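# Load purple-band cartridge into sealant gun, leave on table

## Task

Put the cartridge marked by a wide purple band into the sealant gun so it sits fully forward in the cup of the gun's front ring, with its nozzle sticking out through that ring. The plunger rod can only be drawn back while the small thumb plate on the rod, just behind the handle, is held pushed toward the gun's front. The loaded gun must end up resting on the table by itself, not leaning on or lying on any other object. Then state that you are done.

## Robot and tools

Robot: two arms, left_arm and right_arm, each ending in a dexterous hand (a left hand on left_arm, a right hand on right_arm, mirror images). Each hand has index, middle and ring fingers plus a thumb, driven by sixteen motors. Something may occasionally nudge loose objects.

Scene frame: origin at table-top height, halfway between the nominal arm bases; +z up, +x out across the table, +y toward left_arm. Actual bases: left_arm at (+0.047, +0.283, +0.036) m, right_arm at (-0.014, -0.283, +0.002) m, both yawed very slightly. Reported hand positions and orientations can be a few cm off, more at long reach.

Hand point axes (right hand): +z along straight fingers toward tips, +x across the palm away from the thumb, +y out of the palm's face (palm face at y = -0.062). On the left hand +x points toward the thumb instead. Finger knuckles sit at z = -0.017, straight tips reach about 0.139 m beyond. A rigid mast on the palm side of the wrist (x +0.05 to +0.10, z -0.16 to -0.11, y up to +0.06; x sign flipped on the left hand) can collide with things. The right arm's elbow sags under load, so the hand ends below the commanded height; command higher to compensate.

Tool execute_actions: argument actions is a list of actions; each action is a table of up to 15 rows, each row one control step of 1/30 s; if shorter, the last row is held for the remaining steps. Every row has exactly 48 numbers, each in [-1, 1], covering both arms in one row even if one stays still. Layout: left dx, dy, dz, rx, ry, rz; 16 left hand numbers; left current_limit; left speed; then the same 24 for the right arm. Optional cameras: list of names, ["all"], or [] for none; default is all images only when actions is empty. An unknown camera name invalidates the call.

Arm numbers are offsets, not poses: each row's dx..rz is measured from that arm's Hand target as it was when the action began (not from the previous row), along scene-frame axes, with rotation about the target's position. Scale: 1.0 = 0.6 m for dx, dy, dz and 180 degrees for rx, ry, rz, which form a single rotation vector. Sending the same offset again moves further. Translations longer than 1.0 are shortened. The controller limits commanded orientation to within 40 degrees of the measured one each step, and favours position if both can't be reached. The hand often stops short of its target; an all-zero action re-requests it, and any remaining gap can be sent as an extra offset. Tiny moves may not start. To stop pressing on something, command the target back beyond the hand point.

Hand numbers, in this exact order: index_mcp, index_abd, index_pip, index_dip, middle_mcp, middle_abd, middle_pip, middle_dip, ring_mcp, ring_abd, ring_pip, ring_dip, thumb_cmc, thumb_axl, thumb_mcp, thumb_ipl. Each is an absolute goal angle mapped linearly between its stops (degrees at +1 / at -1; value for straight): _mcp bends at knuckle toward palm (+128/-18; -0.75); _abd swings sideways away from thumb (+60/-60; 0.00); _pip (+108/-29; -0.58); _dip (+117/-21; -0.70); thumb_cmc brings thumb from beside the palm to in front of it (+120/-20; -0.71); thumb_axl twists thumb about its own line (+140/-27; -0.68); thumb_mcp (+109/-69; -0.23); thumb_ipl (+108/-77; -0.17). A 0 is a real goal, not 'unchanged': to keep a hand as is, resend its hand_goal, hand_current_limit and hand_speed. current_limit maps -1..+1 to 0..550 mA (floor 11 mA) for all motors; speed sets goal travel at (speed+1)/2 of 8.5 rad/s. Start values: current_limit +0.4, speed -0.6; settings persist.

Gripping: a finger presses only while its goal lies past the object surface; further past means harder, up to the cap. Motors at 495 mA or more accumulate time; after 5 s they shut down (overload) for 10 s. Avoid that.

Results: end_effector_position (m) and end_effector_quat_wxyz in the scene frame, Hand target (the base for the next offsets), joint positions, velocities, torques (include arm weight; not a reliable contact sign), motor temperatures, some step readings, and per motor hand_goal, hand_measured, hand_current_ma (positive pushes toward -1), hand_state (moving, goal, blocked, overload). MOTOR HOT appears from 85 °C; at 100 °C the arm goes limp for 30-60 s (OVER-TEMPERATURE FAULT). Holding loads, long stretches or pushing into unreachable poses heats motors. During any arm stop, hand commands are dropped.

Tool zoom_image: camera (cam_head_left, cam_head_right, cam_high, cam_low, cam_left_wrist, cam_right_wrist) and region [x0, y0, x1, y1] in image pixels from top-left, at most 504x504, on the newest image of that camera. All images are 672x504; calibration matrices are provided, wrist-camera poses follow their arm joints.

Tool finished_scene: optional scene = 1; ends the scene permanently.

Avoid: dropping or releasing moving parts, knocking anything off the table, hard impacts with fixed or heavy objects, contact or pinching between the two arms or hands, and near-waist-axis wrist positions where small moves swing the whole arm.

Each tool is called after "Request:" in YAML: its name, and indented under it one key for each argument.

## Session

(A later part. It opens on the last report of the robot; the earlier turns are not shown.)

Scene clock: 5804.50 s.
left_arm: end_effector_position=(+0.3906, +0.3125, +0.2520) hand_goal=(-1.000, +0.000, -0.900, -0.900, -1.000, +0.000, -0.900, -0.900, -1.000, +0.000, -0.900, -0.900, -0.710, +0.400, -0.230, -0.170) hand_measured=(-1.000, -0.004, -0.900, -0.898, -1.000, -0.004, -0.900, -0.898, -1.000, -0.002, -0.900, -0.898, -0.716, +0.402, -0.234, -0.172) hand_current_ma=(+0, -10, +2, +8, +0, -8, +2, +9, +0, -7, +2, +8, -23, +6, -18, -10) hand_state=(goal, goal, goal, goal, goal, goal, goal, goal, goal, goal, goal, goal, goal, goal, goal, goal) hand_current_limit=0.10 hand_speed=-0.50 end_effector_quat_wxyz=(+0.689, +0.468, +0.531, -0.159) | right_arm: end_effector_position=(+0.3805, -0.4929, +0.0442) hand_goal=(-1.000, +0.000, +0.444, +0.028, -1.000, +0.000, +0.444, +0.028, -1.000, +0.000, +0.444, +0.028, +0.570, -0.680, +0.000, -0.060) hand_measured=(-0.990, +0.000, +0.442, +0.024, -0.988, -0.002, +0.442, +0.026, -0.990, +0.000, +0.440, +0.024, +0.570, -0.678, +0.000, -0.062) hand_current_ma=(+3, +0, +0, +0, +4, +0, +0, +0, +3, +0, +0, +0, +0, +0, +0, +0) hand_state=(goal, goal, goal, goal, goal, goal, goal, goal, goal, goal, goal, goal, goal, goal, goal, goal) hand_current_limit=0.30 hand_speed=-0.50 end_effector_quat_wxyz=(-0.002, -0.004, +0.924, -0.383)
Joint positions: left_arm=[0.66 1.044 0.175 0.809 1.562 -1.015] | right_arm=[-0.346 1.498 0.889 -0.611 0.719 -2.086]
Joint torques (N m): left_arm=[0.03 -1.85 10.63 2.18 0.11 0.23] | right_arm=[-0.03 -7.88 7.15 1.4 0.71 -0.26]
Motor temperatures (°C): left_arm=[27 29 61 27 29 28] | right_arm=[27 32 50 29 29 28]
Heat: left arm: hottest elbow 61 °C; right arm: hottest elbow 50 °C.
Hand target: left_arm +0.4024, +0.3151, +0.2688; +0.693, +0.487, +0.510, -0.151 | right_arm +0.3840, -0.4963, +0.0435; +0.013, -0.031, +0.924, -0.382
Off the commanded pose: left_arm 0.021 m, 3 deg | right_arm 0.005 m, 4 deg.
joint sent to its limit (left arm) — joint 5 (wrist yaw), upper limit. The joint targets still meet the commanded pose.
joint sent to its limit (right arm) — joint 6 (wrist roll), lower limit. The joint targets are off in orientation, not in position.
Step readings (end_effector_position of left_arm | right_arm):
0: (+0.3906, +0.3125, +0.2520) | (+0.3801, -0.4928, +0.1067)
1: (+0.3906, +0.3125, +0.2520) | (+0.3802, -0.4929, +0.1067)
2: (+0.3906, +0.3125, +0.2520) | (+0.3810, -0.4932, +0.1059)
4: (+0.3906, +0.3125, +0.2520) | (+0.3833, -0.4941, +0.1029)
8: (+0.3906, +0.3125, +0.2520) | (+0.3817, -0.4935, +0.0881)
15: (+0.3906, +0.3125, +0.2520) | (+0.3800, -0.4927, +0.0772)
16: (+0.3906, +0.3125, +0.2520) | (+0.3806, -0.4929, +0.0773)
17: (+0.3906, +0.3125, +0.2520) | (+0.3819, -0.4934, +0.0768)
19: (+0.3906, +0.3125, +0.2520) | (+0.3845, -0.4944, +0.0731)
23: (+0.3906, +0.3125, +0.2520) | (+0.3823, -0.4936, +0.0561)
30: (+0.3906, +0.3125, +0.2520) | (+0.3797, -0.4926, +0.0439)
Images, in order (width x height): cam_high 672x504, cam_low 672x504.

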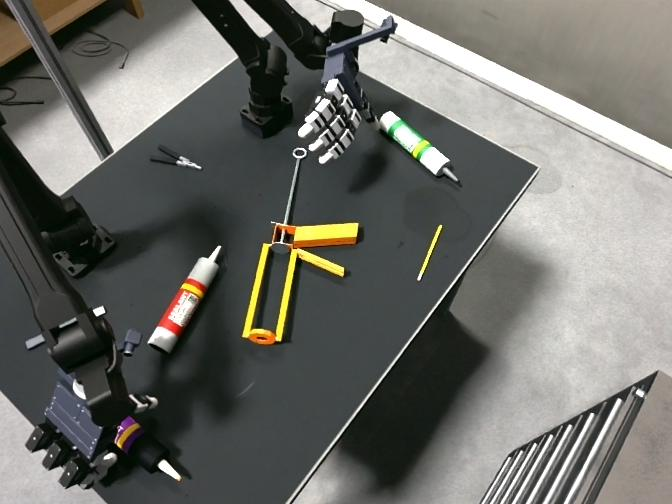

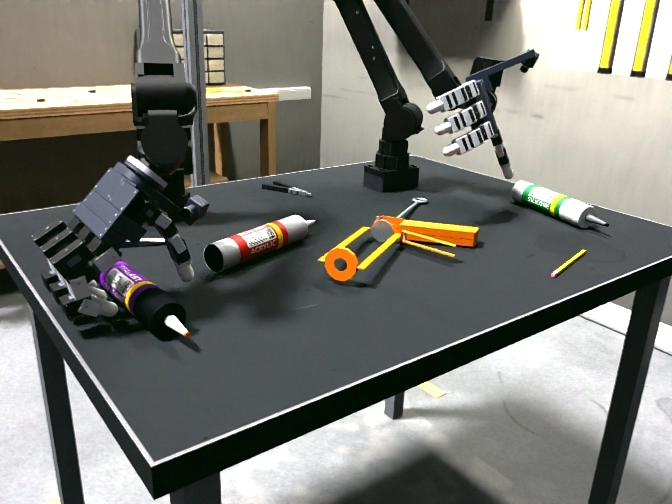

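Request:
execute_actions:
  actions:
    - [[0,0,0,0.0,0.0,0.0,-1,0,-0.9,-0.9,-1,0,-0.9,-0.9,-1,0,-0.9,-0.9,-0.71,0.4,-0.23,-0.17,0.1,-0.5,0.0,0,-0.02,0,0,0,-0.86,0,0.445,0.029,-0.86,0,0.445,0.029,-0.86,0,0.445,0.029,0.571,-0.68,0.16,-0.06,0.3,-0.7]]
    - [[0,0,0,0.0,0.0,0.0,-1,0,-0.9,-0.9,-1,0,-0.9,-0.9,-1,0,-0.9,-0.9,-0.71,0.4,-0.23,-0.17,0.1,-0.5,0.0,0,0,0,0,0,-0.7,0,0.445,0.029,-0.7,0,0.445,0.029,-0.7,0,0.445,0.029,0.571,-0.68,0.36,-0.06,0.3,-0.8]]
  cameras: ["cam_high", "cam_low"]

Request:
zoom_image:
  camera: "cam_low"
  region: [20, 150, 270, 370]

Request:
zoom_image:
  camera: "cam_high"
  region: [0, 330, 220, 504]

Scene clock: 5822.90 s.
left_arm: end_effector_position=(+0.3906, +0.3125, +0.2520) hand_goal=(-1.000, +0.000, -0.900, -0.900, -1.000, +0.000, -0.900, -0.900, -1.000, +0.000, -0.900, -0.900, -0.710, +0.400, -0.230, -0.170) hand_measured=(-1.000, -0.004, -0.900, -0.898, -1.000, -0.004, -0.900, -0.898, -1.000, -0.002, -0.900, -0.898, -0.716, +0.402, -0.234, -0.172) hand_current_ma=(+0, -10, +2, +8, +0, -8, +2, +9, +0, -7, +2, +8, -23, +6, -18, -10) hand_state=(goal, goal, goal, goal, goal, goal, goal, goal, goal, goal, goal, goal, goal, goal, goal, goal) hand_current_limit=0.10 hand_speed=-0.50 end_effector_quat_wxyz=(+0.689, +0.468, +0.531, -0.159) | right_arm: end_effector_position=(+0.3827, -0.4936, +0.0355) hand_goal=(-0.700, +0.000, +0.444, +0.028, -0.700, +0.000, +0.444, +0.028, -0.700, +0.000, +0.444, +0.028, +0.570, -0.680, +0.360, -0.060) hand_measured=(-0.756, +0.000, +0.430, +0.024, -0.734, -0.002, +0.430, +0.024, -0.714, +0.000, +0.434, +0.024, +0.554, -0.692, +0.196, -0.088) hand_current_ma=(-66, +0, -5, +0, -26, +0, -5, -1, -5, +0, -2, +0, -6, -5, -358, -28) hand_state=(blocked, goal, goal, goal, blocked, goal, goal, goal, goal, goal, goal, goal, goal, goal, blocked, blocked) hand_current_limit=0.30 hand_speed=-0.80 end_effector_quat_wxyz=(+0.002, -0.003, +0.923, -0.384)
Joint positions: left_arm=[0.66 1.044 0.175 0.809 1.562 -1.015] | right_arm=[-0.346 1.515 0.878 -0.574 0.718 -2.088]
Joint torques (N m): left_arm=[-0.15 -1.73 10.78 2.11 0.11 0.24] | right_arm=[-0.03 -7.53 6.75 1.39 0.66 -0.24]
Motor temperatures (°C): left_arm=[27 29 61 27 29 28] | right_arm=[27 32 51 29 29 28]
Heat: left arm: hottest elbow 61 °C; right arm: hottest elbow 51 °C.
Hand target: left_arm +0.4024, +0.3151, +0.2688; +0.693, +0.487, +0.510, -0.151 | right_arm +0.3840, -0.4963, +0.0314; +0.013, -0.031, +0.924, -0.382
Off the commanded pose: left_arm 0.021 m, 3 deg | right_arm 0.005 m, 3 deg.
joint sent to its limit (left arm) — joint 5 (wrist yaw), upper limit. The joint targets still meet the commanded pose.
joint sent to its limit (right arm) — joint 6 (wrist roll), lower limit. The joint targets are off in orientation, not in position.
Step readings (end_effector_position of left_arm | right_arm):
0: (+0.3906, +0.3125, +0.2520) | (+0.3805, -0.4929, +0.0442)
1: (+0.3906, +0.3125, +0.2520) | (+0.3807, -0.4929, +0.0442)
2: (+0.3906, +0.3125, +0.2520) | (+0.3813, -0.4932, +0.0443)
4: (+0.3906, +0.3125, +0.2520) | (+0.3833, -0.4940, +0.0440)
8: (+0.3906, +0.3125, +0.2520) | (+0.3841, -0.4942, +0.0402)
15: (+0.3906, +0.3125, +0.2520) | (+0.3823, -0.4935, +0.0355)
16: (+0.3906, +0.3125, +0.2520) | (+0.3824, -0.4935, +0.0356)
17: (+0.3906, +0.3125, +0.2520) | (+0.3824, -0.4936, +0.0356)
19: (+0.3906, +0.3125, +0.2520) | (+0.3826, -0.4936, +0.0356)
23: (+0.3906, +0.3125, +0.2520) | (+0.3827, -0.4936, +0.0355)
30: (+0.3906, +0.3125, +0.2520) | (+0.3827, -0.4936, +0.0355)
Images, in order (width x height): cam_high 672x504, cam_low 672x504.

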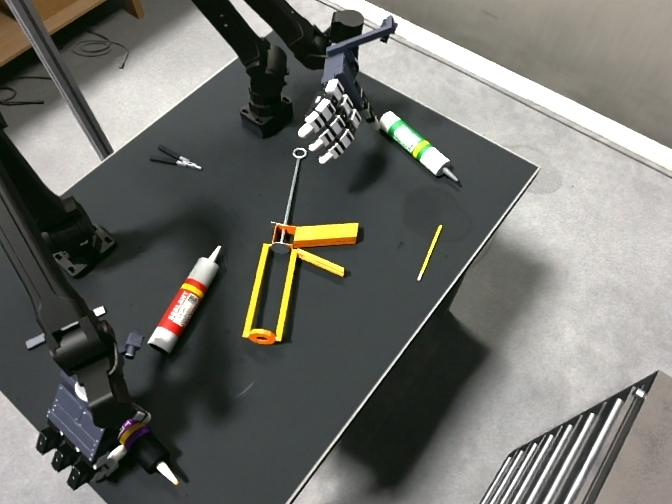

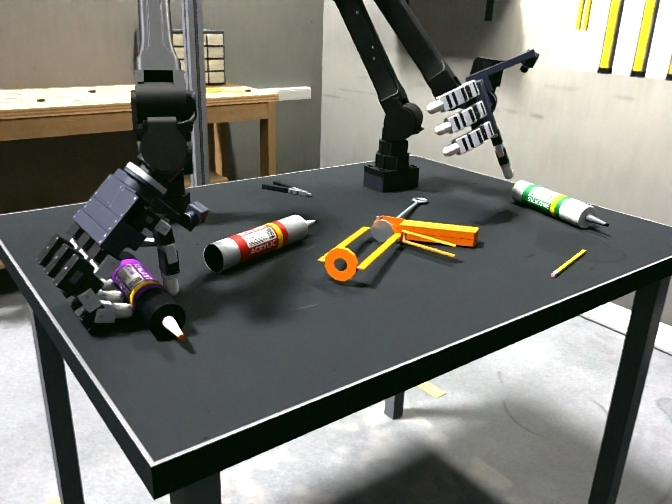

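Scaled by 2.016 from the camera's 672x504 image, which has a finer 960x720 frame.

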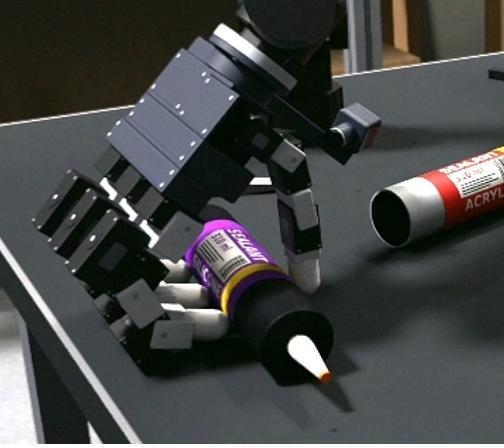

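Scaled by 2.291 from the camera's 672x504 image, which has a finer 960x720 frame.

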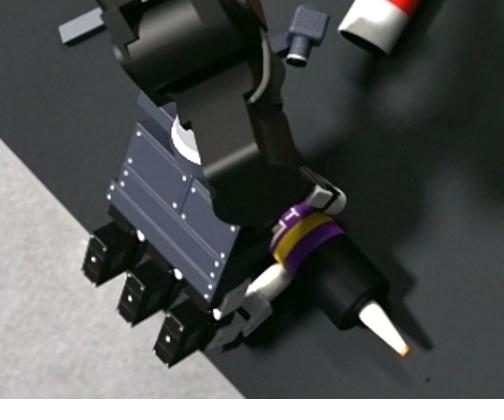

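Request:
execute_actions:
  actions:
    - [[0,0,0,0.0,0.0,0.0,-1,0,-0.9,-0.9,-1,0,-0.9,-0.9,-1,0,-0.9,-0.9,-0.71,0.4,-0.23,-0.17,0.1,-0.5,0.0,0,0,0,0,0,-0.86,0,0.445,0.029,-0.86,0,0.445,0.029,-0.86,0,0.445,0.029,0.571,-0.68,0.08,-0.06,0.3,-0.5]]
    - [[0,0,0,0.0,0.0,0.0,-1,0,-0.9,-0.9,-1,0,-0.9,-0.9,-1,0,-0.9,-0.9,-0.71,0.4,-0.23,-0.17,0.1,-0.5,-0.037,-0.002,0,0,0,0,-0.86,0,0.445,0.029,-0.86,0,0.445,0.029,-0.86,0,0.445,0.029,0.571,-0.68,0.08,-0.06,0.3,-0.5]]
    - [[0,0,0,0.0,0.0,0.0,-1,0,-0.9,-0.9,-1,0,-0.9,-0.9,-1,0,-0.9,-0.9,-0.71,0.4,-0.23,-0.17,0.1,-0.5,0.0,0,0,0,0,0,-0.68,0,0.445,0.029,-0.68,0,0.445,0.029,-0.68,0,0.445,0.029,0.571,-0.68,0.38,-0.06,0.3,-0.75]]
    - [[0,0,0,0.0,0.0,0.0,-1,0,-0.9,-0.9,-1,0,-0.9,-0.9,-1,0,-0.9,-0.9,-0.71,0.4,-0.23,-0.17,0.1,-0.5,0.0,0,0,0,0,0,-0.62,0,0.445,0.029,-0.62,0,0.445,0.029,-0.62,0,0.445,0.029,0.571,-0.68,0.42,-0.03,0.5,-0.75]]
  cameras: ["cam_high", "cam_low"]

Request:
zoom_image:
  camera: "cam_low"
  region: [20, 150, 270, 370]

Scene clock: 5837.53 s.
left_arm: end_effector_position=(+0.3906, +0.3125, +0.2520) hand_goal=(-1.000, +0.000, -0.900, -0.900, -1.000, +0.000, -0.900, -0.900, -1.000, +0.000, -0.900, -0.900, -0.710, +0.400, -0.230, -0.170) hand_measured=(-1.000, -0.004, -0.900, -0.898, -1.000, -0.004, -0.900, -0.898, -1.000, -0.002, -0.900, -0.898, -0.716, +0.402, -0.234, -0.172) hand_current_ma=(+0, -10, +2, +8, +0, -8, +2, +9, +0, -7, +2, +8, -23, +6, -18, -10) hand_state=(goal, goal, goal, goal, goal, goal, goal, goal, goal, goal, goal, goal, goal, goal, goal, goal) hand_current_limit=0.10 hand_speed=-0.50 end_effector_quat_wxyz=(+0.689, +0.468, +0.531, -0.159) | right_arm: end_effector_position=(+0.3648, -0.4956, +0.0300) hand_goal=(-0.620, +0.000, +0.444, +0.028, -0.620, +0.000, +0.444, +0.028, -0.620, +0.000, +0.444, +0.028, +0.570, -0.680, +0.420, -0.030) hand_measured=(-0.722, -0.004, +0.418, +0.024, -0.694, -0.002, +0.422, +0.020, -0.666, +0.000, +0.430, +0.024, +0.558, -0.688, +0.188, -0.084) hand_current_ma=(-204, +0, -16, +0, -111, +0, -12, -2, -48, +0, -5, +0, -4, -3, -412, -98) hand_state=(blocked, goal, blocked, goal, blocked, goal, blocked, goal, blocked, goal, goal, goal, goal, goal, blocked, blocked) hand_current_limit=0.50 hand_speed=-0.75 end_effector_quat_wxyz=(-0.004, +0.005, +0.922, -0.386)
Joint positions: left_arm=[0.66 1.044 0.175 0.809 1.562 -1.015] | right_arm=[-0.362 1.491 0.833 -0.557 0.725 -2.086]
Joint torques (N m): left_arm=[-0.15 -1.96 10.78 1.98 0.11 0.23] | right_arm=[-0.38 -8.64 6.12 0.99 0.52 -0.26]
Motor temperatures (°C): left_arm=[27 29 61 27 29 28] | right_arm=[27 32 50 29 29 28]
Heat: left arm: hottest elbow 61 °C; right arm: hottest elbow 50 °C.
Hand target: left_arm +0.4024, +0.3151, +0.2688; +0.693, +0.487, +0.510, -0.151 | right_arm +0.3617, -0.4976, +0.0313; +0.012, -0.031, +0.924, -0.382
Off the commanded pose: left_arm 0.021 m, 3 deg | right_arm 0.004 m, 5 deg.
joint sent to its limit (left arm) — joint 5 (wrist yaw), upper limit. The joint targets still meet the commanded pose.
joint sent to its limit (right arm) — joint 6 (wrist roll), lower limit. The joint targets are off in orientation, not in position.
Step readings (end_effector_position of left_arm | right_arm):
0: (+0.3906, +0.3125, +0.2520) | (+0.3827, -0.4936, +0.0355)
1: (+0.3906, +0.3125, +0.2520) | (+0.3828, -0.4936, +0.0355)
2: (+0.3906, +0.3125, +0.2520) | (+0.3829, -0.4934, +0.0354)
4: (+0.3906, +0.3125, +0.2520) | (+0.3829, -0.4934, +0.0355)
8: (+0.3906, +0.3125, +0.2520) | (+0.3830, -0.4934, +0.0355)
15: (+0.3906, +0.3125, +0.2520) | (+0.3830, -0.4934, +0.0355)
16: (+0.3906, +0.3125, +0.2520) | (+0.3829, -0.4934, +0.0353)
17: (+0.3906, +0.3125, +0.2520) | (+0.3822, -0.4931, +0.0346)
19: (+0.3906, +0.3125, +0.2520) | (+0.3775, -0.4929, +0.0310)
23: (+0.3906, +0.3125, +0.2520) | (+0.3705, -0.4925, +0.0296)
30: (+0.3906, +0.3125, +0.2520) | (+0.3665, -0.4927, +0.0296)
31: (+0.3906, +0.3125, +0.2520) | (+0.3665, -0.4927, +0.0296)
32: (+0.3906, +0.3125, +0.2520) | (+0.3664, -0.4929, +0.0296)
34: (+0.3906, +0.3125, +0.2520) | (+0.3661, -0.4935, +0.0297)
38: (+0.3906, +0.3125, +0.2520) | (+0.3649, -0.4947, +0.0295)
45: (+0.3906, +0.3125, +0.2520) | (+0.3649, -0.4947, +0.0296)
46: (+0.3906, +0.3125, +0.2520) | (+0.3649, -0.4947, +0.0296)
47: (+0.3906, +0.3125, +0.2520) | (+0.3648, -0.4949, +0.0297)
49: (+0.3906, +0.3125, +0.2520) | (+0.3648, -0.4956, +0.0300)
53: (+0.3906, +0.3125, +0.2520) | (+0.3648, -0.4956, +0.0300)
60: (+0.3906, +0.3125, +0.2520) | (+0.3648, -0.4956, +0.0300)
Images, in order (width x height): cam_high 672x504, cam_low 672x504.

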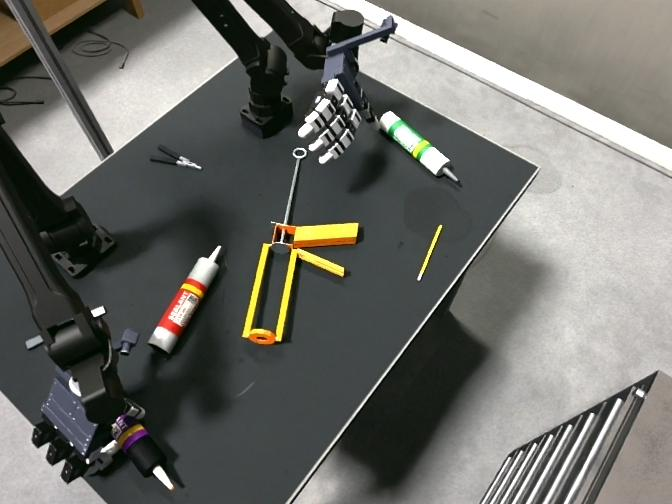

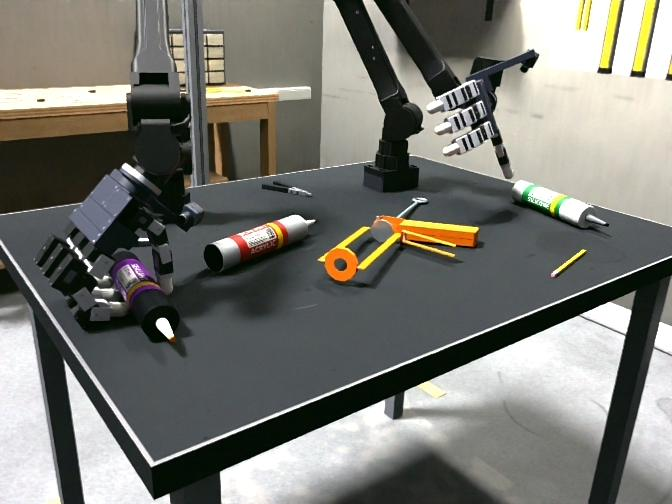

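Scaled by 2.016 from the camera's 672x504 image, which has a finer 960x720 frame.

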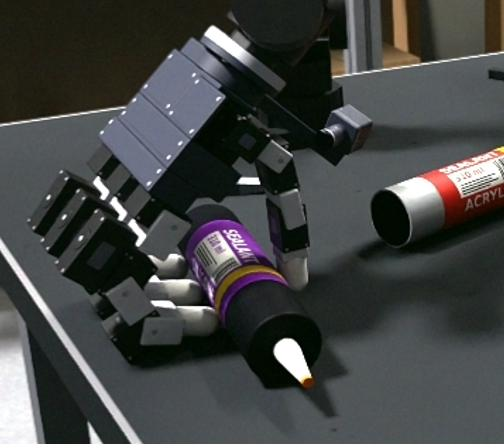

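Request:
zoom_image:
  camera: "cam_high"
  region: [0, 330, 220, 504]

Request:
execute_actions:
  actions: []
  cameras: ["cam_head_left"]

Request:
zoom_image:
  camera: "cam_head_left"
  region: [522, 240, 672, 440]

Scaled by 2.291 from the camera's 672x504 image, which has a finer 960x720 frame.

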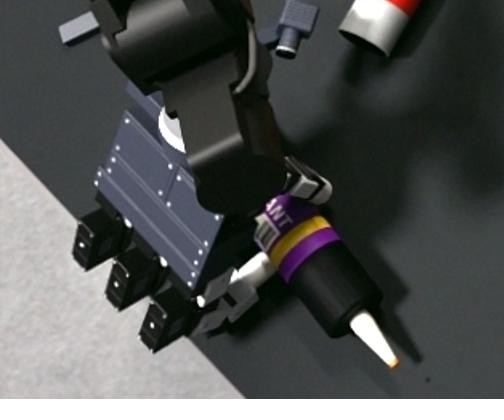

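Scene clock: 5847.03 s.
left_arm: end_effector_position=(+0.3906, +0.3125, +0.2520) hand_goal=(-1.000, +0.000, -0.900, -0.900, -1.000, +0.000, -0.900, -0.900, -1.000, +0.000, -0.900, -0.900, -0.710, +0.400, -0.230, -0.170) hand_measured=(-1.000, -0.004, -0.900, -0.898, -1.000, -0.004, -0.900, -0.898, -1.000, -0.002, -0.900, -0.898, -0.716, +0.402, -0.234, -0.172) hand_current_ma=(+0, -10, +2, +8, +0, -8, +2, +9, +0, -7, +2, +8, -23, +6, -18, -10) hand_state=(goal, goal, goal, goal, goal, goal, goal, goal, goal, goal, goal, goal, goal, goal, goal, goal) hand_current_limit=0.10 hand_speed=-0.50 end_effector_quat_wxyz=(+0.689, +0.468, +0.531, -0.159) | right_arm: end_effector_position=(+0.3648, -0.4956, +0.0300) hand_goal=(-0.620, +0.000, +0.444, +0.028, -0.620, +0.000, +0.444, +0.028, -0.620, +0.000, +0.444, +0.028, +0.570, -0.680, +0.420, -0.030) hand_measured=(-0.722, -0.004, +0.418, +0.024, -0.694, -0.002, +0.422, +0.020, -0.666, +0.000, +0.430, +0.024, +0.558, -0.688, +0.188, -0.084) hand_current_ma=(-204, +0, -16, +0, -111, +0, -12, -2, -48, +0, -5, +0, -4, -3, -412, -98) hand_state=(blocked, goal, blocked, goal, blocked, goal, blocked, goal, blocked, goal, goal, goal, goal, goal, blocked, blocked) hand_current_limit=0.50 hand_speed=-0.75 end_effector_quat_wxyz=(-0.004, +0.005, +0.922, -0.386)
Joint positions: left_arm=[0.66 1.044 0.175 0.809 1.562 -1.015] | right_arm=[-0.362 1.491 0.833 -0.557 0.725 -2.086]
Joint velocities: within noise
Joint torques (N m): left_arm=[-0.56 -1.9 10.74 2.21 0.12 0.26] | right_arm=[-0.32 -8.64 6.12 0.98 0.52 -0.26]
Motor temperatures (°C): left_arm=[27 29 62 27 29 28] | right_arm=[27 32 50 29 29 28]
Heat: left arm: hottest elbow 62 °C; right arm: hottest elbow 50 °C.
Hand target: left_arm +0.4024, +0.3151, +0.2688; +0.693, +0.487, +0.510, -0.151 | right_arm +0.3617, -0.4976, +0.0313; +0.012, -0.031, +0.924, -0.382
Off the commanded pose: left_arm 0.021 m, 3 deg | right_arm 0.004 m, 5 deg.
Images, in order (width x height): cam_head_left 672x504.

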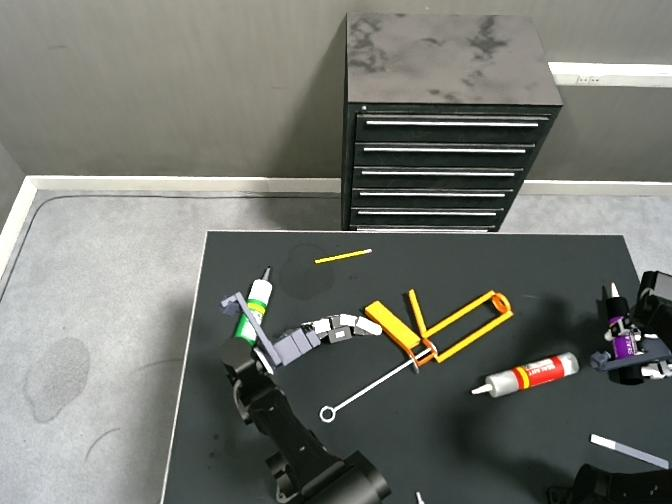

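Scaled by 2.520 from the camera's 672x504 image, which has a finer 960x720 frame.

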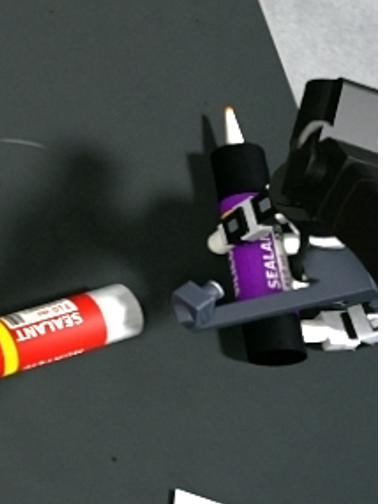

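Request:
execute_actions:
  actions:
    - [[0,0,0,0.0,0.0,0.0,-1,0,-0.9,-0.9,-1,0,-0.9,-0.9,-1,0,-0.9,-0.9,-0.71,0.4,-0.23,-0.17,0.1,-0.5,0.0,0,0.06,0,0,0,-0.6,0,0.445,0.029,-0.6,0,0.445,0.029,-0.6,0,0.445,0.029,0.571,-0.68,0.42,-0.03,0.5,-0.75]]
    - [[0,0,0,0.0,0.0,0.0,-1,0,-0.9,-0.9,-1,0,-0.9,-0.9,-1,0,-0.9,-0.9,-0.71,0.4,-0.23,-0.17,0.1,-0.5,0.0,0,0.1,0,0,0,-0.6,0,0.445,0.029,-0.6,0,0.445,0.029,-0.6,0,0.445,0.029,0.571,-0.68,0.42,-0.03,0.5,-0.75]]
  cameras: ["cam_high", "cam_low", "cam_head_left"]

Request:
zoom_image:
  camera: "cam_low"
  region: [20, 150, 270, 370]

Scene clock: 5855.83 s.
left_arm: end_effector_position=(+0.3906, +0.3125, +0.2520) hand_goal=(-1.000, +0.000, -0.900, -0.900, -1.000, +0.000, -0.900, -0.900, -1.000, +0.000, -0.900, -0.900, -0.710, +0.400, -0.230, -0.170) hand_measured=(-1.000, -0.004, -0.900, -0.898, -1.000, -0.004, -0.900, -0.898, -1.000, -0.002, -0.900, -0.898, -0.716, +0.402, -0.234, -0.172) hand_current_ma=(+0, -10, +2, +8, +0, -8, +2, +9, +0, -7, +2, +8, -23, +6, -18, -10) hand_state=(goal, goal, goal, goal, goal, goal, goal, goal, goal, goal, goal, goal, goal, goal, goal, goal) hand_current_limit=0.10 hand_speed=-0.50 end_effector_quat_wxyz=(+0.689, +0.468, +0.531, -0.159) | right_arm: end_effector_position=(+0.3444, -0.4866, +0.1017) hand_goal=(-0.600, +0.000, +0.444, +0.028, -0.600, +0.000, +0.444, +0.028, -0.600, +0.000, +0.444, +0.028, +0.570, -0.680, +0.420, -0.030) hand_measured=(-0.710, -0.002, +0.396, +0.010, -0.624, -0.002, +0.424, +0.022, -0.598, -0.002, +0.438, +0.024, +0.562, -0.686, +0.188, -0.084) hand_current_ma=(-232, +0, -44, -8, -13, +0, -8, -1, +0, +0, -1, +0, -2, -1, -413, -98) hand_state=(blocked, goal, blocked, goal, blocked, goal, goal, goal, goal, goal, goal, goal, goal, goal, blocked, blocked) hand_current_limit=0.50 hand_speed=-0.75 end_effector_quat_wxyz=(-0.026, -0.008, +0.926, -0.376)
Joint positions: left_arm=[0.66 1.044 0.175 0.809 1.562 -1.015] | right_arm=[-0.362 1.351 0.919 -0.833 0.721 -2.095]
Joint torques (N m): left_arm=[-0.09 -1.96 10.8 2.17 0.13 0.23] | right_arm=[-0.21 -7.94 11.06 0.58 0.79 -0.18]
Motor temperatures (°C): left_arm=[27 29 62 27 29 28] | right_arm=[27 32 49 29 29 28]
Heat: left arm: hottest elbow 62 °C; right arm: hottest elbow 49 °C.
Hand target: left_arm +0.4024, +0.3151, +0.2688; +0.693, +0.487, +0.510, -0.151 | right_arm +0.3618, -0.4976, +0.1274; +0.013, -0.031, +0.924, -0.382
Off the commanded pose: left_arm 0.021 m, 3 deg | right_arm 0.033 m, 5 deg.
joint sent to its limit (left arm) — joint 5 (wrist yaw), upper limit. The joint targets still meet the commanded pose.
joint sent to its limit (right arm) — joint 6 (wrist roll), lower limit. The joint targets are off in orientation, not in position.
Step readings (end_effector_position of left_arm | right_arm):
0: (+0.3906, +0.3125, +0.2520) | (+0.3648, -0.4956, +0.0300)
1: (+0.3906, +0.3125, +0.2520) | (+0.3648, -0.4956, +0.0302)
2: (+0.3906, +0.3125, +0.2520) | (+0.3643, -0.4955, +0.0307)
4: (+0.3906, +0.3125, +0.2520) | (+0.3596, -0.4932, +0.0325)
8: (+0.3906, +0.3125, +0.2520) | (+0.3493, -0.4885, +0.0365)
15: (+0.3906, +0.3125, +0.2520) | (+0.3455, -0.4869, +0.0400)
16: (+0.3906, +0.3125, +0.2520) | (+0.3449, -0.4867, +0.0400)
17: (+0.3906, +0.3125, +0.2520) | (+0.3435, -0.4860, +0.0411)
19: (+0.3906, +0.3125, +0.2520) | (+0.3371, -0.4834, +0.0473)
23: (+0.3906, +0.3125, +0.2520) | (+0.3339, -0.4822, +0.0726)
30: (+0.3906, +0.3125, +0.2520) | (+0.3461, -0.4873, +0.1019)
Images, in order (width x height): cam_head_left 672x504, cam_high 672x504, cam_low 672x504.

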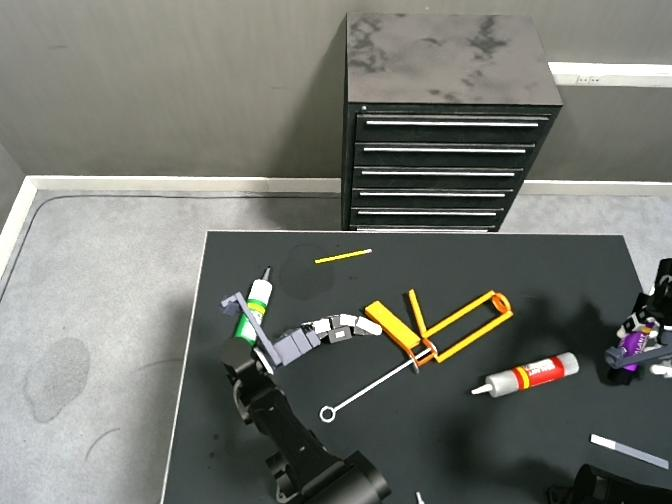

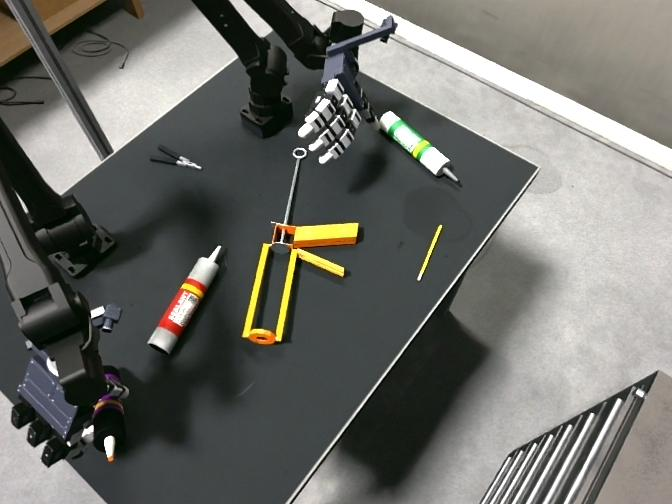

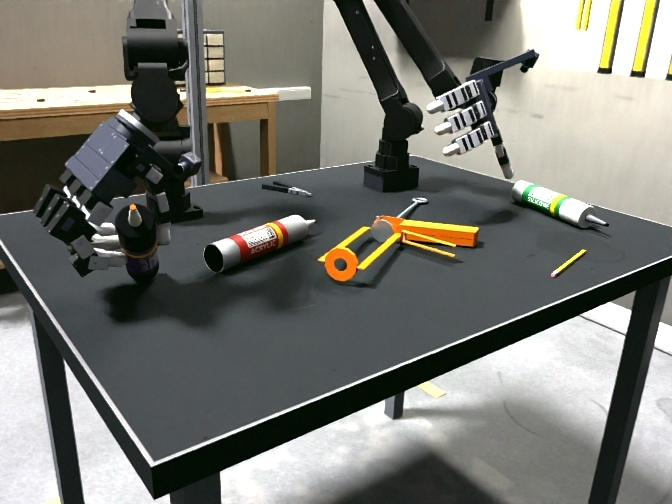

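Scaled by 2.016 from the camera's 672x504 image, which has a finer 960x720 frame.

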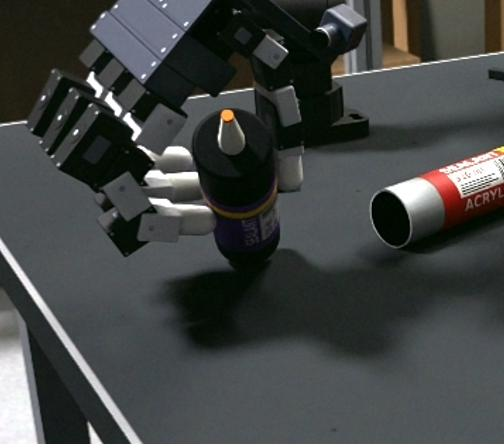

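Request:
execute_actions:
  actions:
    - [[0,0,0,0.0,0.0,0.0,-1,0,-0.9,-0.9,-1,0,-0.9,-0.9,-1,0,-0.9,-0.9,-0.71,0.4,-0.23,-0.17,0.1,-0.5,0.01,0,-0.08,0,0,0,-0.62,0,0.445,0.029,-0.72,0,0.445,0.029,-0.72,0,0.445,0.029,0.571,-0.68,0.4,-0.03,0.4,-0.75]]
    - [[0,0,0,0.0,0.0,0.0,-1,0,-0.9,-0.9,-1,0,-0.9,-0.9,-1,0,-0.9,-0.9,-0.71,0.4,-0.23,-0.17,0.1,-0.5,0.01,0,-0.08,0,0,0,-0.64,0,0.445,0.029,-0.72,0,0.445,0.029,-0.72,0,0.445,0.029,0.571,-0.68,0.35,-0.03,0.3,-0.75]]
  cameras: ["cam_low"]

Request:
zoom_image:
  camera: "cam_low"
  region: [20, 150, 270, 370]

Scene clock: 5874.17 s.
left_arm: end_effector_position=(+0.3906, +0.3125, +0.2520) hand_goal=(-1.000, +0.000, -0.900, -0.900, -1.000, +0.000, -0.900, -0.900, -1.000, +0.000, -0.900, -0.900, -0.710, +0.400, -0.230, -0.170) hand_measured=(-1.000, -0.004, -0.900, -0.898, -1.000, -0.004, -0.900, -0.898, -1.000, -0.002, -0.900, -0.898, -0.716, +0.402, -0.234, -0.172) hand_current_ma=(+0, -10, +2, +8, +0, -8, +2, +9, +0, -7, +2, +8, -23, +6, -18, -10) hand_state=(goal, goal, goal, goal, goal, goal, goal, goal, goal, goal, goal, goal, goal, goal, goal, goal) hand_current_limit=0.10 hand_speed=-0.50 end_effector_quat_wxyz=(+0.689, +0.468, +0.531, -0.159) | right_arm: end_effector_position=(+0.3649, -0.4951, +0.0321) hand_goal=(-0.640, +0.000, +0.444, +0.028, -0.720, +0.000, +0.444, +0.028, -0.720, +0.000, +0.444, +0.028, +0.570, -0.680, +0.350, -0.030) hand_measured=(-0.716, +0.006, +0.404, +0.020, -0.730, -0.002, +0.436, +0.028, -0.712, -0.002, +0.440, +0.024, +0.568, -0.682, +0.194, -0.084) hand_current_ma=(-117, +1, -34, -2, -3, +0, -1, +0, +2, +0, -1, +0, +0, +0, -357, -99) hand_state=(blocked, goal, blocked, goal, goal, goal, goal, goal, goal, goal, goal, goal, goal, goal, blocked, blocked) hand_current_limit=0.30 hand_speed=-0.75 end_effector_quat_wxyz=(-0.012, -0.002, +0.924, -0.382)
Joint positions: left_arm=[0.66 1.044 0.175 0.809 1.562 -1.015] | right_arm=[-0.362 1.496 0.85 -0.586 0.722 -2.095]
Joint torques (N m): left_arm=[-0.21 -1.55 10.67 2.07 0.14 0.25] | right_arm=[0.5 -7.3 6.98 1.88 0.62 -0.18]
Motor temperatures (°C): left_arm=[27 29 62 27 29 28] | right_arm=[27 32 50 29 29 28]
Heat: left arm: hottest elbow 62 °C; right arm: hottest elbow 50 °C.
Hand target: left_arm +0.4024, +0.3151, +0.2688; +0.693, +0.487, +0.510, -0.151 | right_arm +0.3737, -0.4976, +0.0314; +0.012, -0.031, +0.924, -0.382
Off the commanded pose: left_arm 0.021 m, 3 deg | right_arm 0.009 m, 4 deg.
joint sent to its limit (left arm) — joint 5 (wrist yaw), upper limit. The joint targets still meet the commanded pose.
joint sent to its limit (right arm) — joint 6 (wrist roll), lower limit. The joint targets are off in orientation, not in position.
Step readings (end_effector_position of left_arm | right_arm):
0: (+0.3906, +0.3125, +0.2520) | (+0.3444, -0.4866, +0.1017)
1: (+0.3906, +0.3125, +0.2520) | (+0.3444, -0.4866, +0.1017)
2: (+0.3906, +0.3125, +0.2520) | (+0.3454, -0.4870, +0.1017)
4: (+0.3906, +0.3125, +0.2520) | (+0.3509, -0.4892, +0.0992)
8: (+0.3906, +0.3125, +0.2520) | (+0.3606, -0.4932, +0.0866)
15: (+0.3906, +0.3125, +0.2520) | (+0.3574, -0.4913, +0.0712)
16: (+0.3906, +0.3125, +0.2520) | (+0.3577, -0.4914, +0.0712)
17: (+0.3906, +0.3125, +0.2520) | (+0.3588, -0.4919, +0.0699)
19: (+0.3906, +0.3125, +0.2520) | (+0.3631, -0.4937, +0.0635)
23: (+0.3906, +0.3125, +0.2520) | (+0.3647, -0.4942, +0.0398)
30: (+0.3906, +0.3125, +0.2520) | (+0.3649, -0.4951, +0.0321)
Images, in order (width x height): cam_low 672x504.

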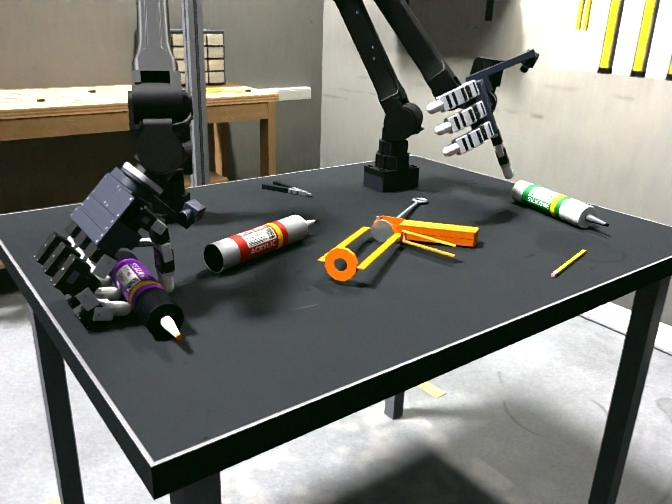

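Scaled by 2.016 from the camera's 672x504 image, which has a finer 960x720 frame.

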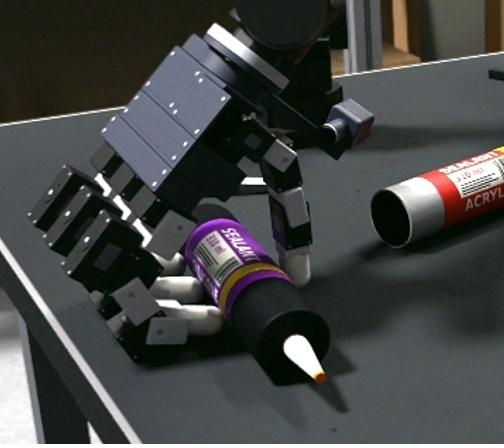

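Request:
execute_actions:
  actions:
    - [[0,0,0,0.0,0.0,0.0,-1,0,-0.9,-0.9,-1,0,-0.9,-0.9,-1,0,-0.9,-0.9,-0.71,0.4,-0.23,-0.17,0.1,-0.5,0,0,0,0,0,0,-1,0,0.445,0.029,-1,0,0.445,0.029,-1,0,0.445,0.029,0.571,-0.68,0,-0.03,0.3,-0.6]]
    - [[0,0,0,0.0,0.0,0.0,-1,0,-0.9,-0.9,-1,0,-0.9,-0.9,-1,0,-0.9,-0.9,-0.71,0.4,-0.23,-0.17,0.1,-0.5,-0.04,0,0.05,0,0,0,-1,0,0.445,0.029,-1,0,0.445,0.029,-1,0,0.445,0.029,0.571,-0.5,0,-0.03,0.3,-0.6]]
  cameras: ["cam_low", "cam_high"]

Request:
zoom_image:
  camera: "cam_low"
  region: [20, 150, 270, 370]

Request:
zoom_image:
  camera: "cam_high"
  region: [0, 330, 220, 504]

Scene clock: 5883.20 s.
left_arm: end_effector_position=(+0.3906, +0.3125, +0.2520) hand_goal=(-1.000, +0.000, -0.900, -0.900, -1.000, +0.000, -0.900, -0.900, -1.000, +0.000, -0.900, -0.900, -0.710, +0.400, -0.230, -0.170) hand_measured=(-1.000, -0.004, -0.900, -0.898, -1.000, -0.004, -0.900, -0.898, -1.000, -0.002, -0.900, -0.898, -0.716, +0.402, -0.234, -0.172) hand_current_ma=(+0, -10, +2, +8, +0, -8, +2, +9, +0, -7, +2, +8, -23, +6, -18, -10) hand_state=(goal, goal, goal, goal, goal, goal, goal, goal, goal, goal, goal, goal, goal, goal, goal, goal) hand_current_limit=0.10 hand_speed=-0.50 end_effector_quat_wxyz=(+0.689, +0.468, +0.531, -0.159) | right_arm: end_effector_position=(+0.3517, -0.4930, +0.0565) hand_goal=(-1.000, +0.000, +0.444, +0.028, -1.000, +0.000, +0.444, +0.028, -1.000, +0.000, +0.444, +0.028, +0.570, -0.500, +0.000, -0.030) hand_measured=(-0.986, +0.002, +0.440, +0.024, -0.984, -0.002, +0.440, +0.028, -0.986, -0.002, +0.440, +0.024, +0.570, -0.502, +0.006, -0.032) hand_current_ma=(+5, +0, +0, +0, +7, +0, +0, +0, +5, +0, +0, +0, +0, +0, +1, +0) hand_state=(goal, goal, goal, goal, goal, goal, goal, goal, goal, goal, goal, goal, goal, goal, goal, goal) hand_current_limit=0.30 hand_speed=-0.60 end_effector_quat_wxyz=(-0.006, +0.005, +0.923, -0.384)
Joint positions: left_arm=[0.66 1.044 0.175 0.809 1.562 -1.015] | right_arm=[-0.371 1.412 0.835 -0.636 0.719 -2.095]
Joint torques (N m): left_arm=[-0.03 -1.9 10.63 2.07 0.13 0.23] | right_arm=[-0.44 -7.94 7.16 0.59 0.86 -0.17]
Motor temperatures (°C): left_arm=[27 29 62 27 29 28] | right_arm=[27 32 50 29 29 28]
Heat: left arm: hottest elbow 62 °C; right arm: hottest elbow 50 °C.
Hand target: left_arm +0.4024, +0.3151, +0.2688; +0.693, +0.487, +0.510, -0.151 | right_arm +0.3497, -0.4975, +0.0612; +0.012, -0.031, +0.924, -0.382
Off the commanded pose: left_arm 0.021 m, 3 deg | right_arm 0.007 m, 5 deg.
joint sent to its limit (left arm) — joint 5 (wrist yaw), upper limit. The joint targets still meet the commanded pose.
joint sent to its limit (right arm) — joint 6 (wrist roll), lower limit. The joint targets are off in orientation, not in position.
Step readings (end_effector_position of left_arm | right_arm):
0: (+0.3906, +0.3125, +0.2520) | (+0.3650, -0.4951, +0.0321)
1: (+0.3906, +0.3125, +0.2520) | (+0.3650, -0.4951, +0.0321)
2: (+0.3906, +0.3125, +0.2520) | (+0.3652, -0.4950, +0.0321)
4: (+0.3906, +0.3125, +0.2520) | (+0.3663, -0.4951, +0.0321)
8: (+0.3906, +0.3125, +0.2520) | (+0.3686, -0.4960, +0.0328)
15: (+0.3906, +0.3125, +0.2520) | (+0.3688, -0.4961, +0.0329)
16: (+0.3906, +0.3125, +0.2520) | (+0.3688, -0.4961, +0.0329)
17: (+0.3906, +0.3125, +0.2520) | (+0.3685, -0.4960, +0.0331)
19: (+0.3906, +0.3125, +0.2520) | (+0.3648, -0.4944, +0.0349)
23: (+0.3906, +0.3125, +0.2520) | (+0.3549, -0.4919, +0.0459)
30: (+0.3906, +0.3125, +0.2520) | (+0.3525, -0.4930, +0.0567)
Images, in order (width x height): cam_high 672x504, cam_low 672x504.

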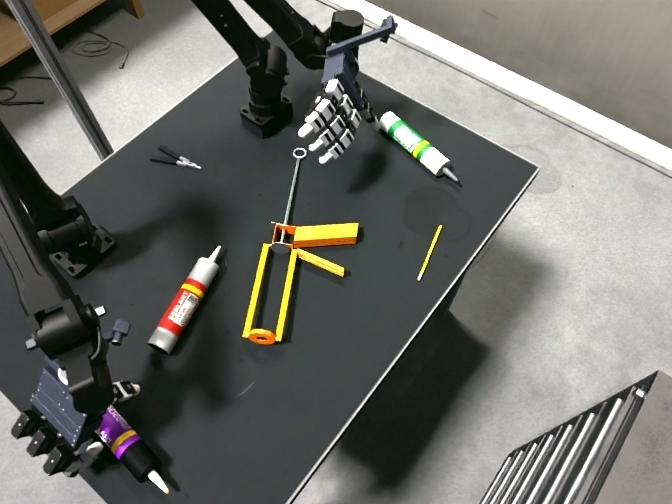

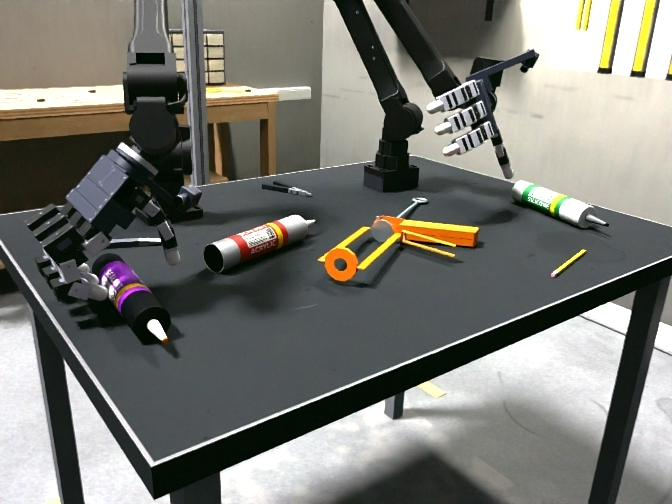

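Scaled by 2.016 from the camera's 672x504 image, which has a finer 960x720 frame.

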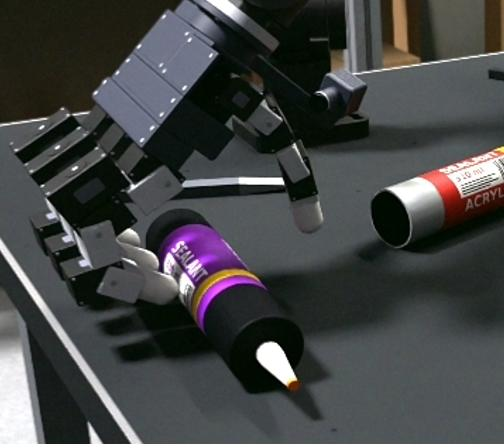

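Scaled by 2.291 from the camera's 672x504 image, which has a finer 960x720 frame.

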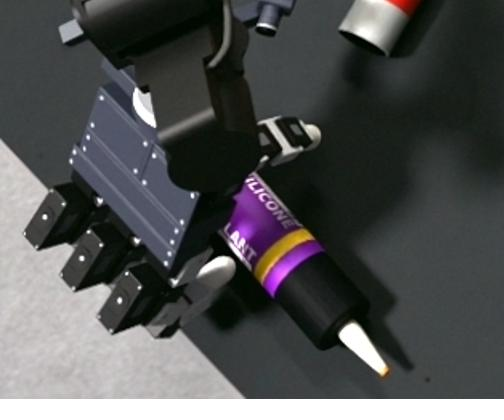

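Request:
execute_actions:
  actions:
    - [[0,0,0,0.0,0.0,0.0,-1,0,-0.9,-0.9,-1,0,-0.9,-0.9,-1,0,-0.9,-0.9,-0.71,0.4,-0.23,-0.17,0.1,-0.5,0.04,0.003,0.0,0,0,-0.039,-1,0,0.445,0.029,-1,0,0.445,0.029,-1,0,0.445,0.029,0.571,-0.42,0,-0.03,0.3,-0.6]]
    - [[0,0,0,0.0,0.0,0.0,-1,0,-0.9,-0.9,-1,0,-0.9,-0.9,-1,0,-0.9,-0.9,-0.71,0.4,-0.23,-0.17,0.1,-0.5,0,0,-0.05,0,0,0,-1,0,0.445,0.029,-1,0,0.445,0.029,-1,0,0.445,0.029,0.571,-0.42,0.05,-0.03,0.3,-0.6]]
  cameras: ["cam_low", "cam_high"]

Request:
zoom_image:
  camera: "cam_low"
  region: [20, 150, 270, 370]

Request:
zoom_image:
  camera: "cam_high"
  region: [0, 330, 220, 504]

Scene clock: 5922.07 s.
left_arm: end_effector_position=(+0.3906, +0.3125, +0.2520) hand_goal=(-1.000, +0.000, -0.900, -0.900, -1.000, +0.000, -0.900, -0.900, -1.000, +0.000, -0.900, -0.900, -0.710, +0.400, -0.230, -0.170) hand_measured=(-1.000, -0.004, -0.900, -0.898, -1.000, -0.004, -0.900, -0.898, -1.000, -0.002, -0.900, -0.898, -0.716, +0.402, -0.234, -0.172) hand_current_ma=(+0, -10, +2, +8, +0, -8, +2, +9, +0, -7, +2, +8, -23, +6, -18, -10) hand_state=(goal, goal, goal, goal, goal, goal, goal, goal, goal, goal, goal, goal, goal, goal, goal, goal) hand_current_limit=0.10 hand_speed=-0.50 end_effector_quat_wxyz=(+0.689, +0.468, +0.531, -0.159) | right_arm: end_effector_position=(+0.3669, -0.4966, +0.0329) hand_goal=(-1.000, +0.000, +0.444, +0.028, -1.000, +0.000, +0.444, +0.028, -1.000, +0.000, +0.444, +0.028, +0.570, -0.420, +0.050, -0.030) hand_measured=(-0.986, +0.002, +0.440, +0.024, -0.984, -0.002, +0.440, +0.028, -0.986, -0.002, +0.440, +0.024, +0.570, -0.424, +0.050, -0.032) hand_current_ma=(+5, +0, +0, +0, +7, +0, +0, +0, +5, +0, +0, +0, +0, +0, +0, +0) hand_state=(goal, goal, goal, goal, goal, goal, goal, goal, goal, goal, goal, goal, goal, goal, goal, goal) hand_current_limit=0.30 hand_speed=-0.60 end_effector_quat_wxyz=(-0.017, +0.023, +0.925, -0.379)
Joint positions: left_arm=[0.66 1.044 0.175 0.809 1.562 -1.015] | right_arm=[-0.364 1.507 0.869 -0.629 0.728 -2.029]
Joint torques (N m): left_arm=[-0.32 -1.79 10.78 2.09 0.11 0.24] | right_arm=[0.97 -7.47 6.86 1.28 0.94 -0.05]
Motor temperatures (°C): left_arm=[27 29 62 27 29 28] | right_arm=[27 32 48 29 30 28]
Heat: left arm: hottest elbow 62 °C; right arm: hottest elbow 48 °C.
Hand target: left_arm +0.4024, +0.3151, +0.2688; +0.693, +0.487, +0.510, -0.151 | right_arm +0.3738, -0.4957, +0.0313; -0.011, +0.025, +0.924, -0.382
Off the commanded pose: left_arm 0.021 m, 3 deg | right_arm 0.007 m, 1 deg.
joint sent to its limit (left arm) — joint 5 (wrist yaw), upper limit. The joint targets still meet the commanded pose.
Step readings (end_effector_position of left_arm | right_arm):
0: (+0.3906, +0.3125, +0.2520) | (+0.3517, -0.4930, +0.0565)
1: (+0.3906, +0.3125, +0.2520) | (+0.3515, -0.4929, +0.0565)
2: (+0.3906, +0.3125, +0.2520) | (+0.3507, -0.4926, +0.0562)
4: (+0.3906, +0.3125, +0.2520) | (+0.3483, -0.4922, +0.0554)
8: (+0.3906, +0.3125, +0.2520) | (+0.3505, -0.4924, +0.0514)
15: (+0.3906, +0.3125, +0.2520) | (+0.3549, -0.4920, +0.0508)
16: (+0.3906, +0.3125, +0.2520) | (+0.3551, -0.4920, +0.0507)
17: (+0.3906, +0.3125, +0.2520) | (+0.3555, -0.4922, +0.0504)
19: (+0.3906, +0.3125, +0.2520) | (+0.3589, -0.4937, +0.0480)
23: (+0.3906, +0.3125, +0.2520) | (+0.3644, -0.4958, +0.0380)
30: (+0.3906, +0.3125, +0.2520) | (+0.3665, -0.4964, +0.0328)
Images, in order (width x height): cam_high 672x504, cam_low 672x504.

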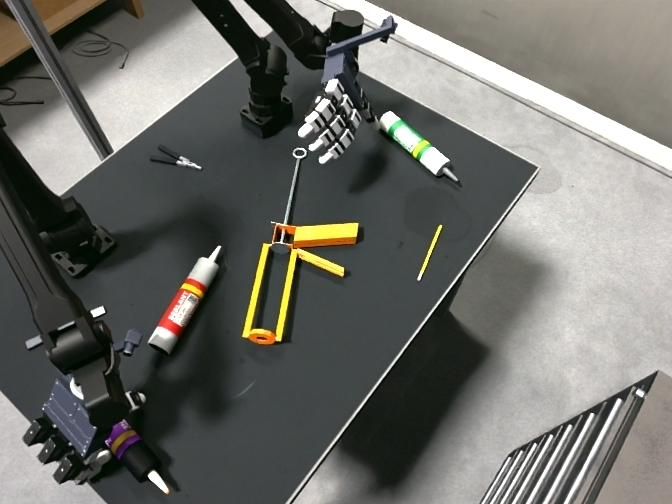

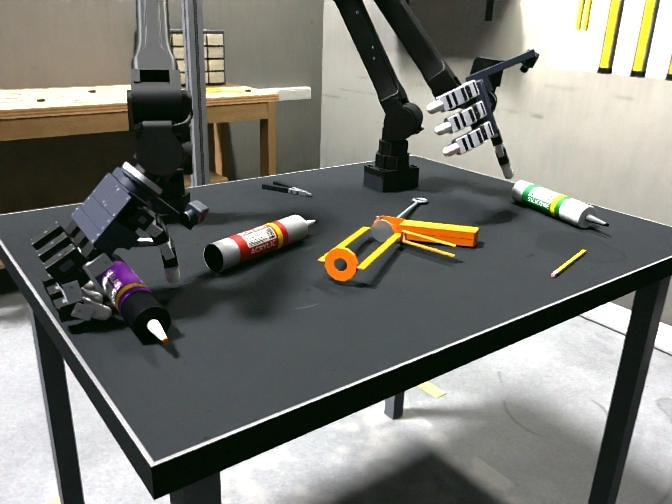

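Scaled by 2.016 from the camera's 672x504 image, which has a finer 960x720 frame.

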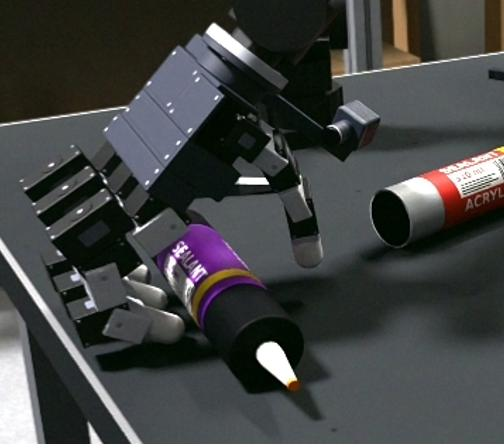

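Scaled by 2.291 from the camera's 672x504 image, which has a finer 960x720 frame.

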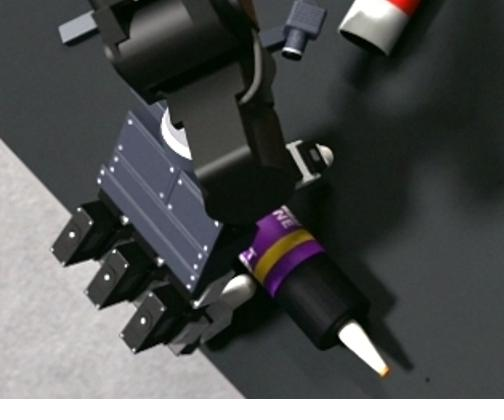

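Request:
execute_actions:
  actions: []
  cameras: ["cam_low", "cam_high"]

Scene clock: 5952.17 s.
left_arm: end_effector_position=(+0.3906, +0.3125, +0.2520) hand_goal=(-1.000, +0.000, -0.900, -0.900, -1.000, +0.000, -0.900, -0.900, -1.000, +0.000, -0.900, -0.900, -0.710, +0.400, -0.230, -0.170) hand_measured=(-1.000, -0.004, -0.900, -0.898, -1.000, -0.004, -0.900, -0.898, -1.000, -0.002, -0.900, -0.898, -0.716, +0.402, -0.234, -0.172) hand_current_ma=(+0, -10, +2, +8, +0, -8, +2, +9, +0, -7, +2, +8, -23, +6, -18, -10) hand_state=(goal, goal, goal, goal, goal, goal, goal, goal, goal, goal, goal, goal, goal, goal, goal, goal) hand_current_limit=0.10 hand_speed=-0.50 end_effector_quat_wxyz=(+0.689, +0.468, +0.531, -0.159) | right_arm: end_effector_position=(+0.3669, -0.4966, +0.0329) hand_goal=(-1.000, +0.000, +0.444, +0.028, -1.000, +0.000, +0.444, +0.028, -1.000, +0.000, +0.444, +0.028, +0.570, -0.420, +0.050, -0.030) hand_measured=(-0.986, +0.002, +0.440, +0.024, -0.984, -0.002, +0.440, +0.028, -0.986, -0.002, +0.440, +0.024, +0.570, -0.424, +0.050, -0.032) hand_current_ma=(+5, +0, +0, +0, +7, +0, +0, +0, +5, +0, +0, +0, +0, +0, +0, +0) hand_state=(goal, goal, goal, goal, goal, goal, goal, goal, goal, goal, goal, goal, goal, goal, goal, goal) hand_current_limit=0.30 hand_speed=-0.60 end_effector_quat_wxyz=(-0.017, +0.023, +0.925, -0.379)
Joint positions: left_arm=[0.66 1.044 0.175 0.809 1.562 -1.015] | right_arm=[-0.364 1.507 0.869 -0.629 0.728 -2.029]
Joint velocities: within noise
Joint torques (N m): left_arm=[-0.15 -1.73 10.7 2.03 0.11 0.26] | right_arm=[0.97 -7.47 6.86 1.29 0.94 -0.05]
Motor temperatures (°C): left_arm=[27 29 62 27 29 28] | right_arm=[27 32 47 29 30 28]
Heat: left arm: hottest elbow 62 °C; right arm: hottest elbow 47 °C.
Hand target: left_arm +0.4024, +0.3151, +0.2688; +0.693, +0.487, +0.510, -0.151 | right_arm +0.3738, -0.4957, +0.0313; -0.011, +0.025, +0.924, -0.382
Off the commanded pose: left_arm 0.021 m, 3 deg | right_arm 0.007 m, 1 deg.
Images, in order (width x height): cam_high 672x504, cam_low 672x504.

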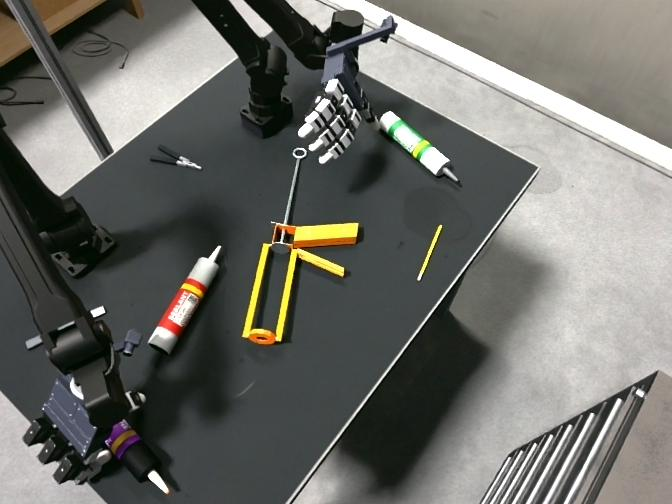

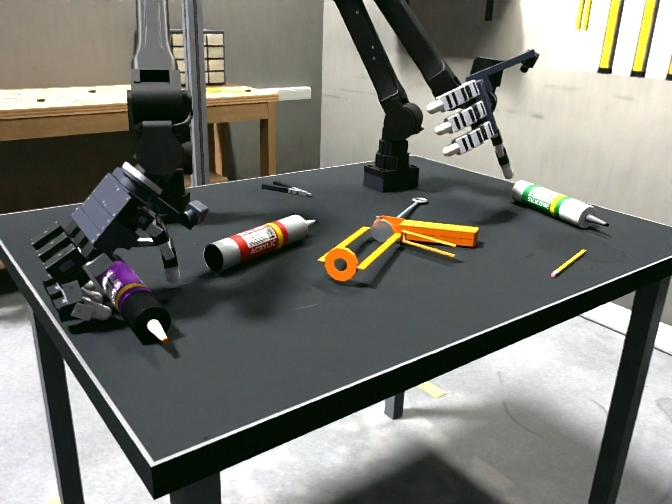

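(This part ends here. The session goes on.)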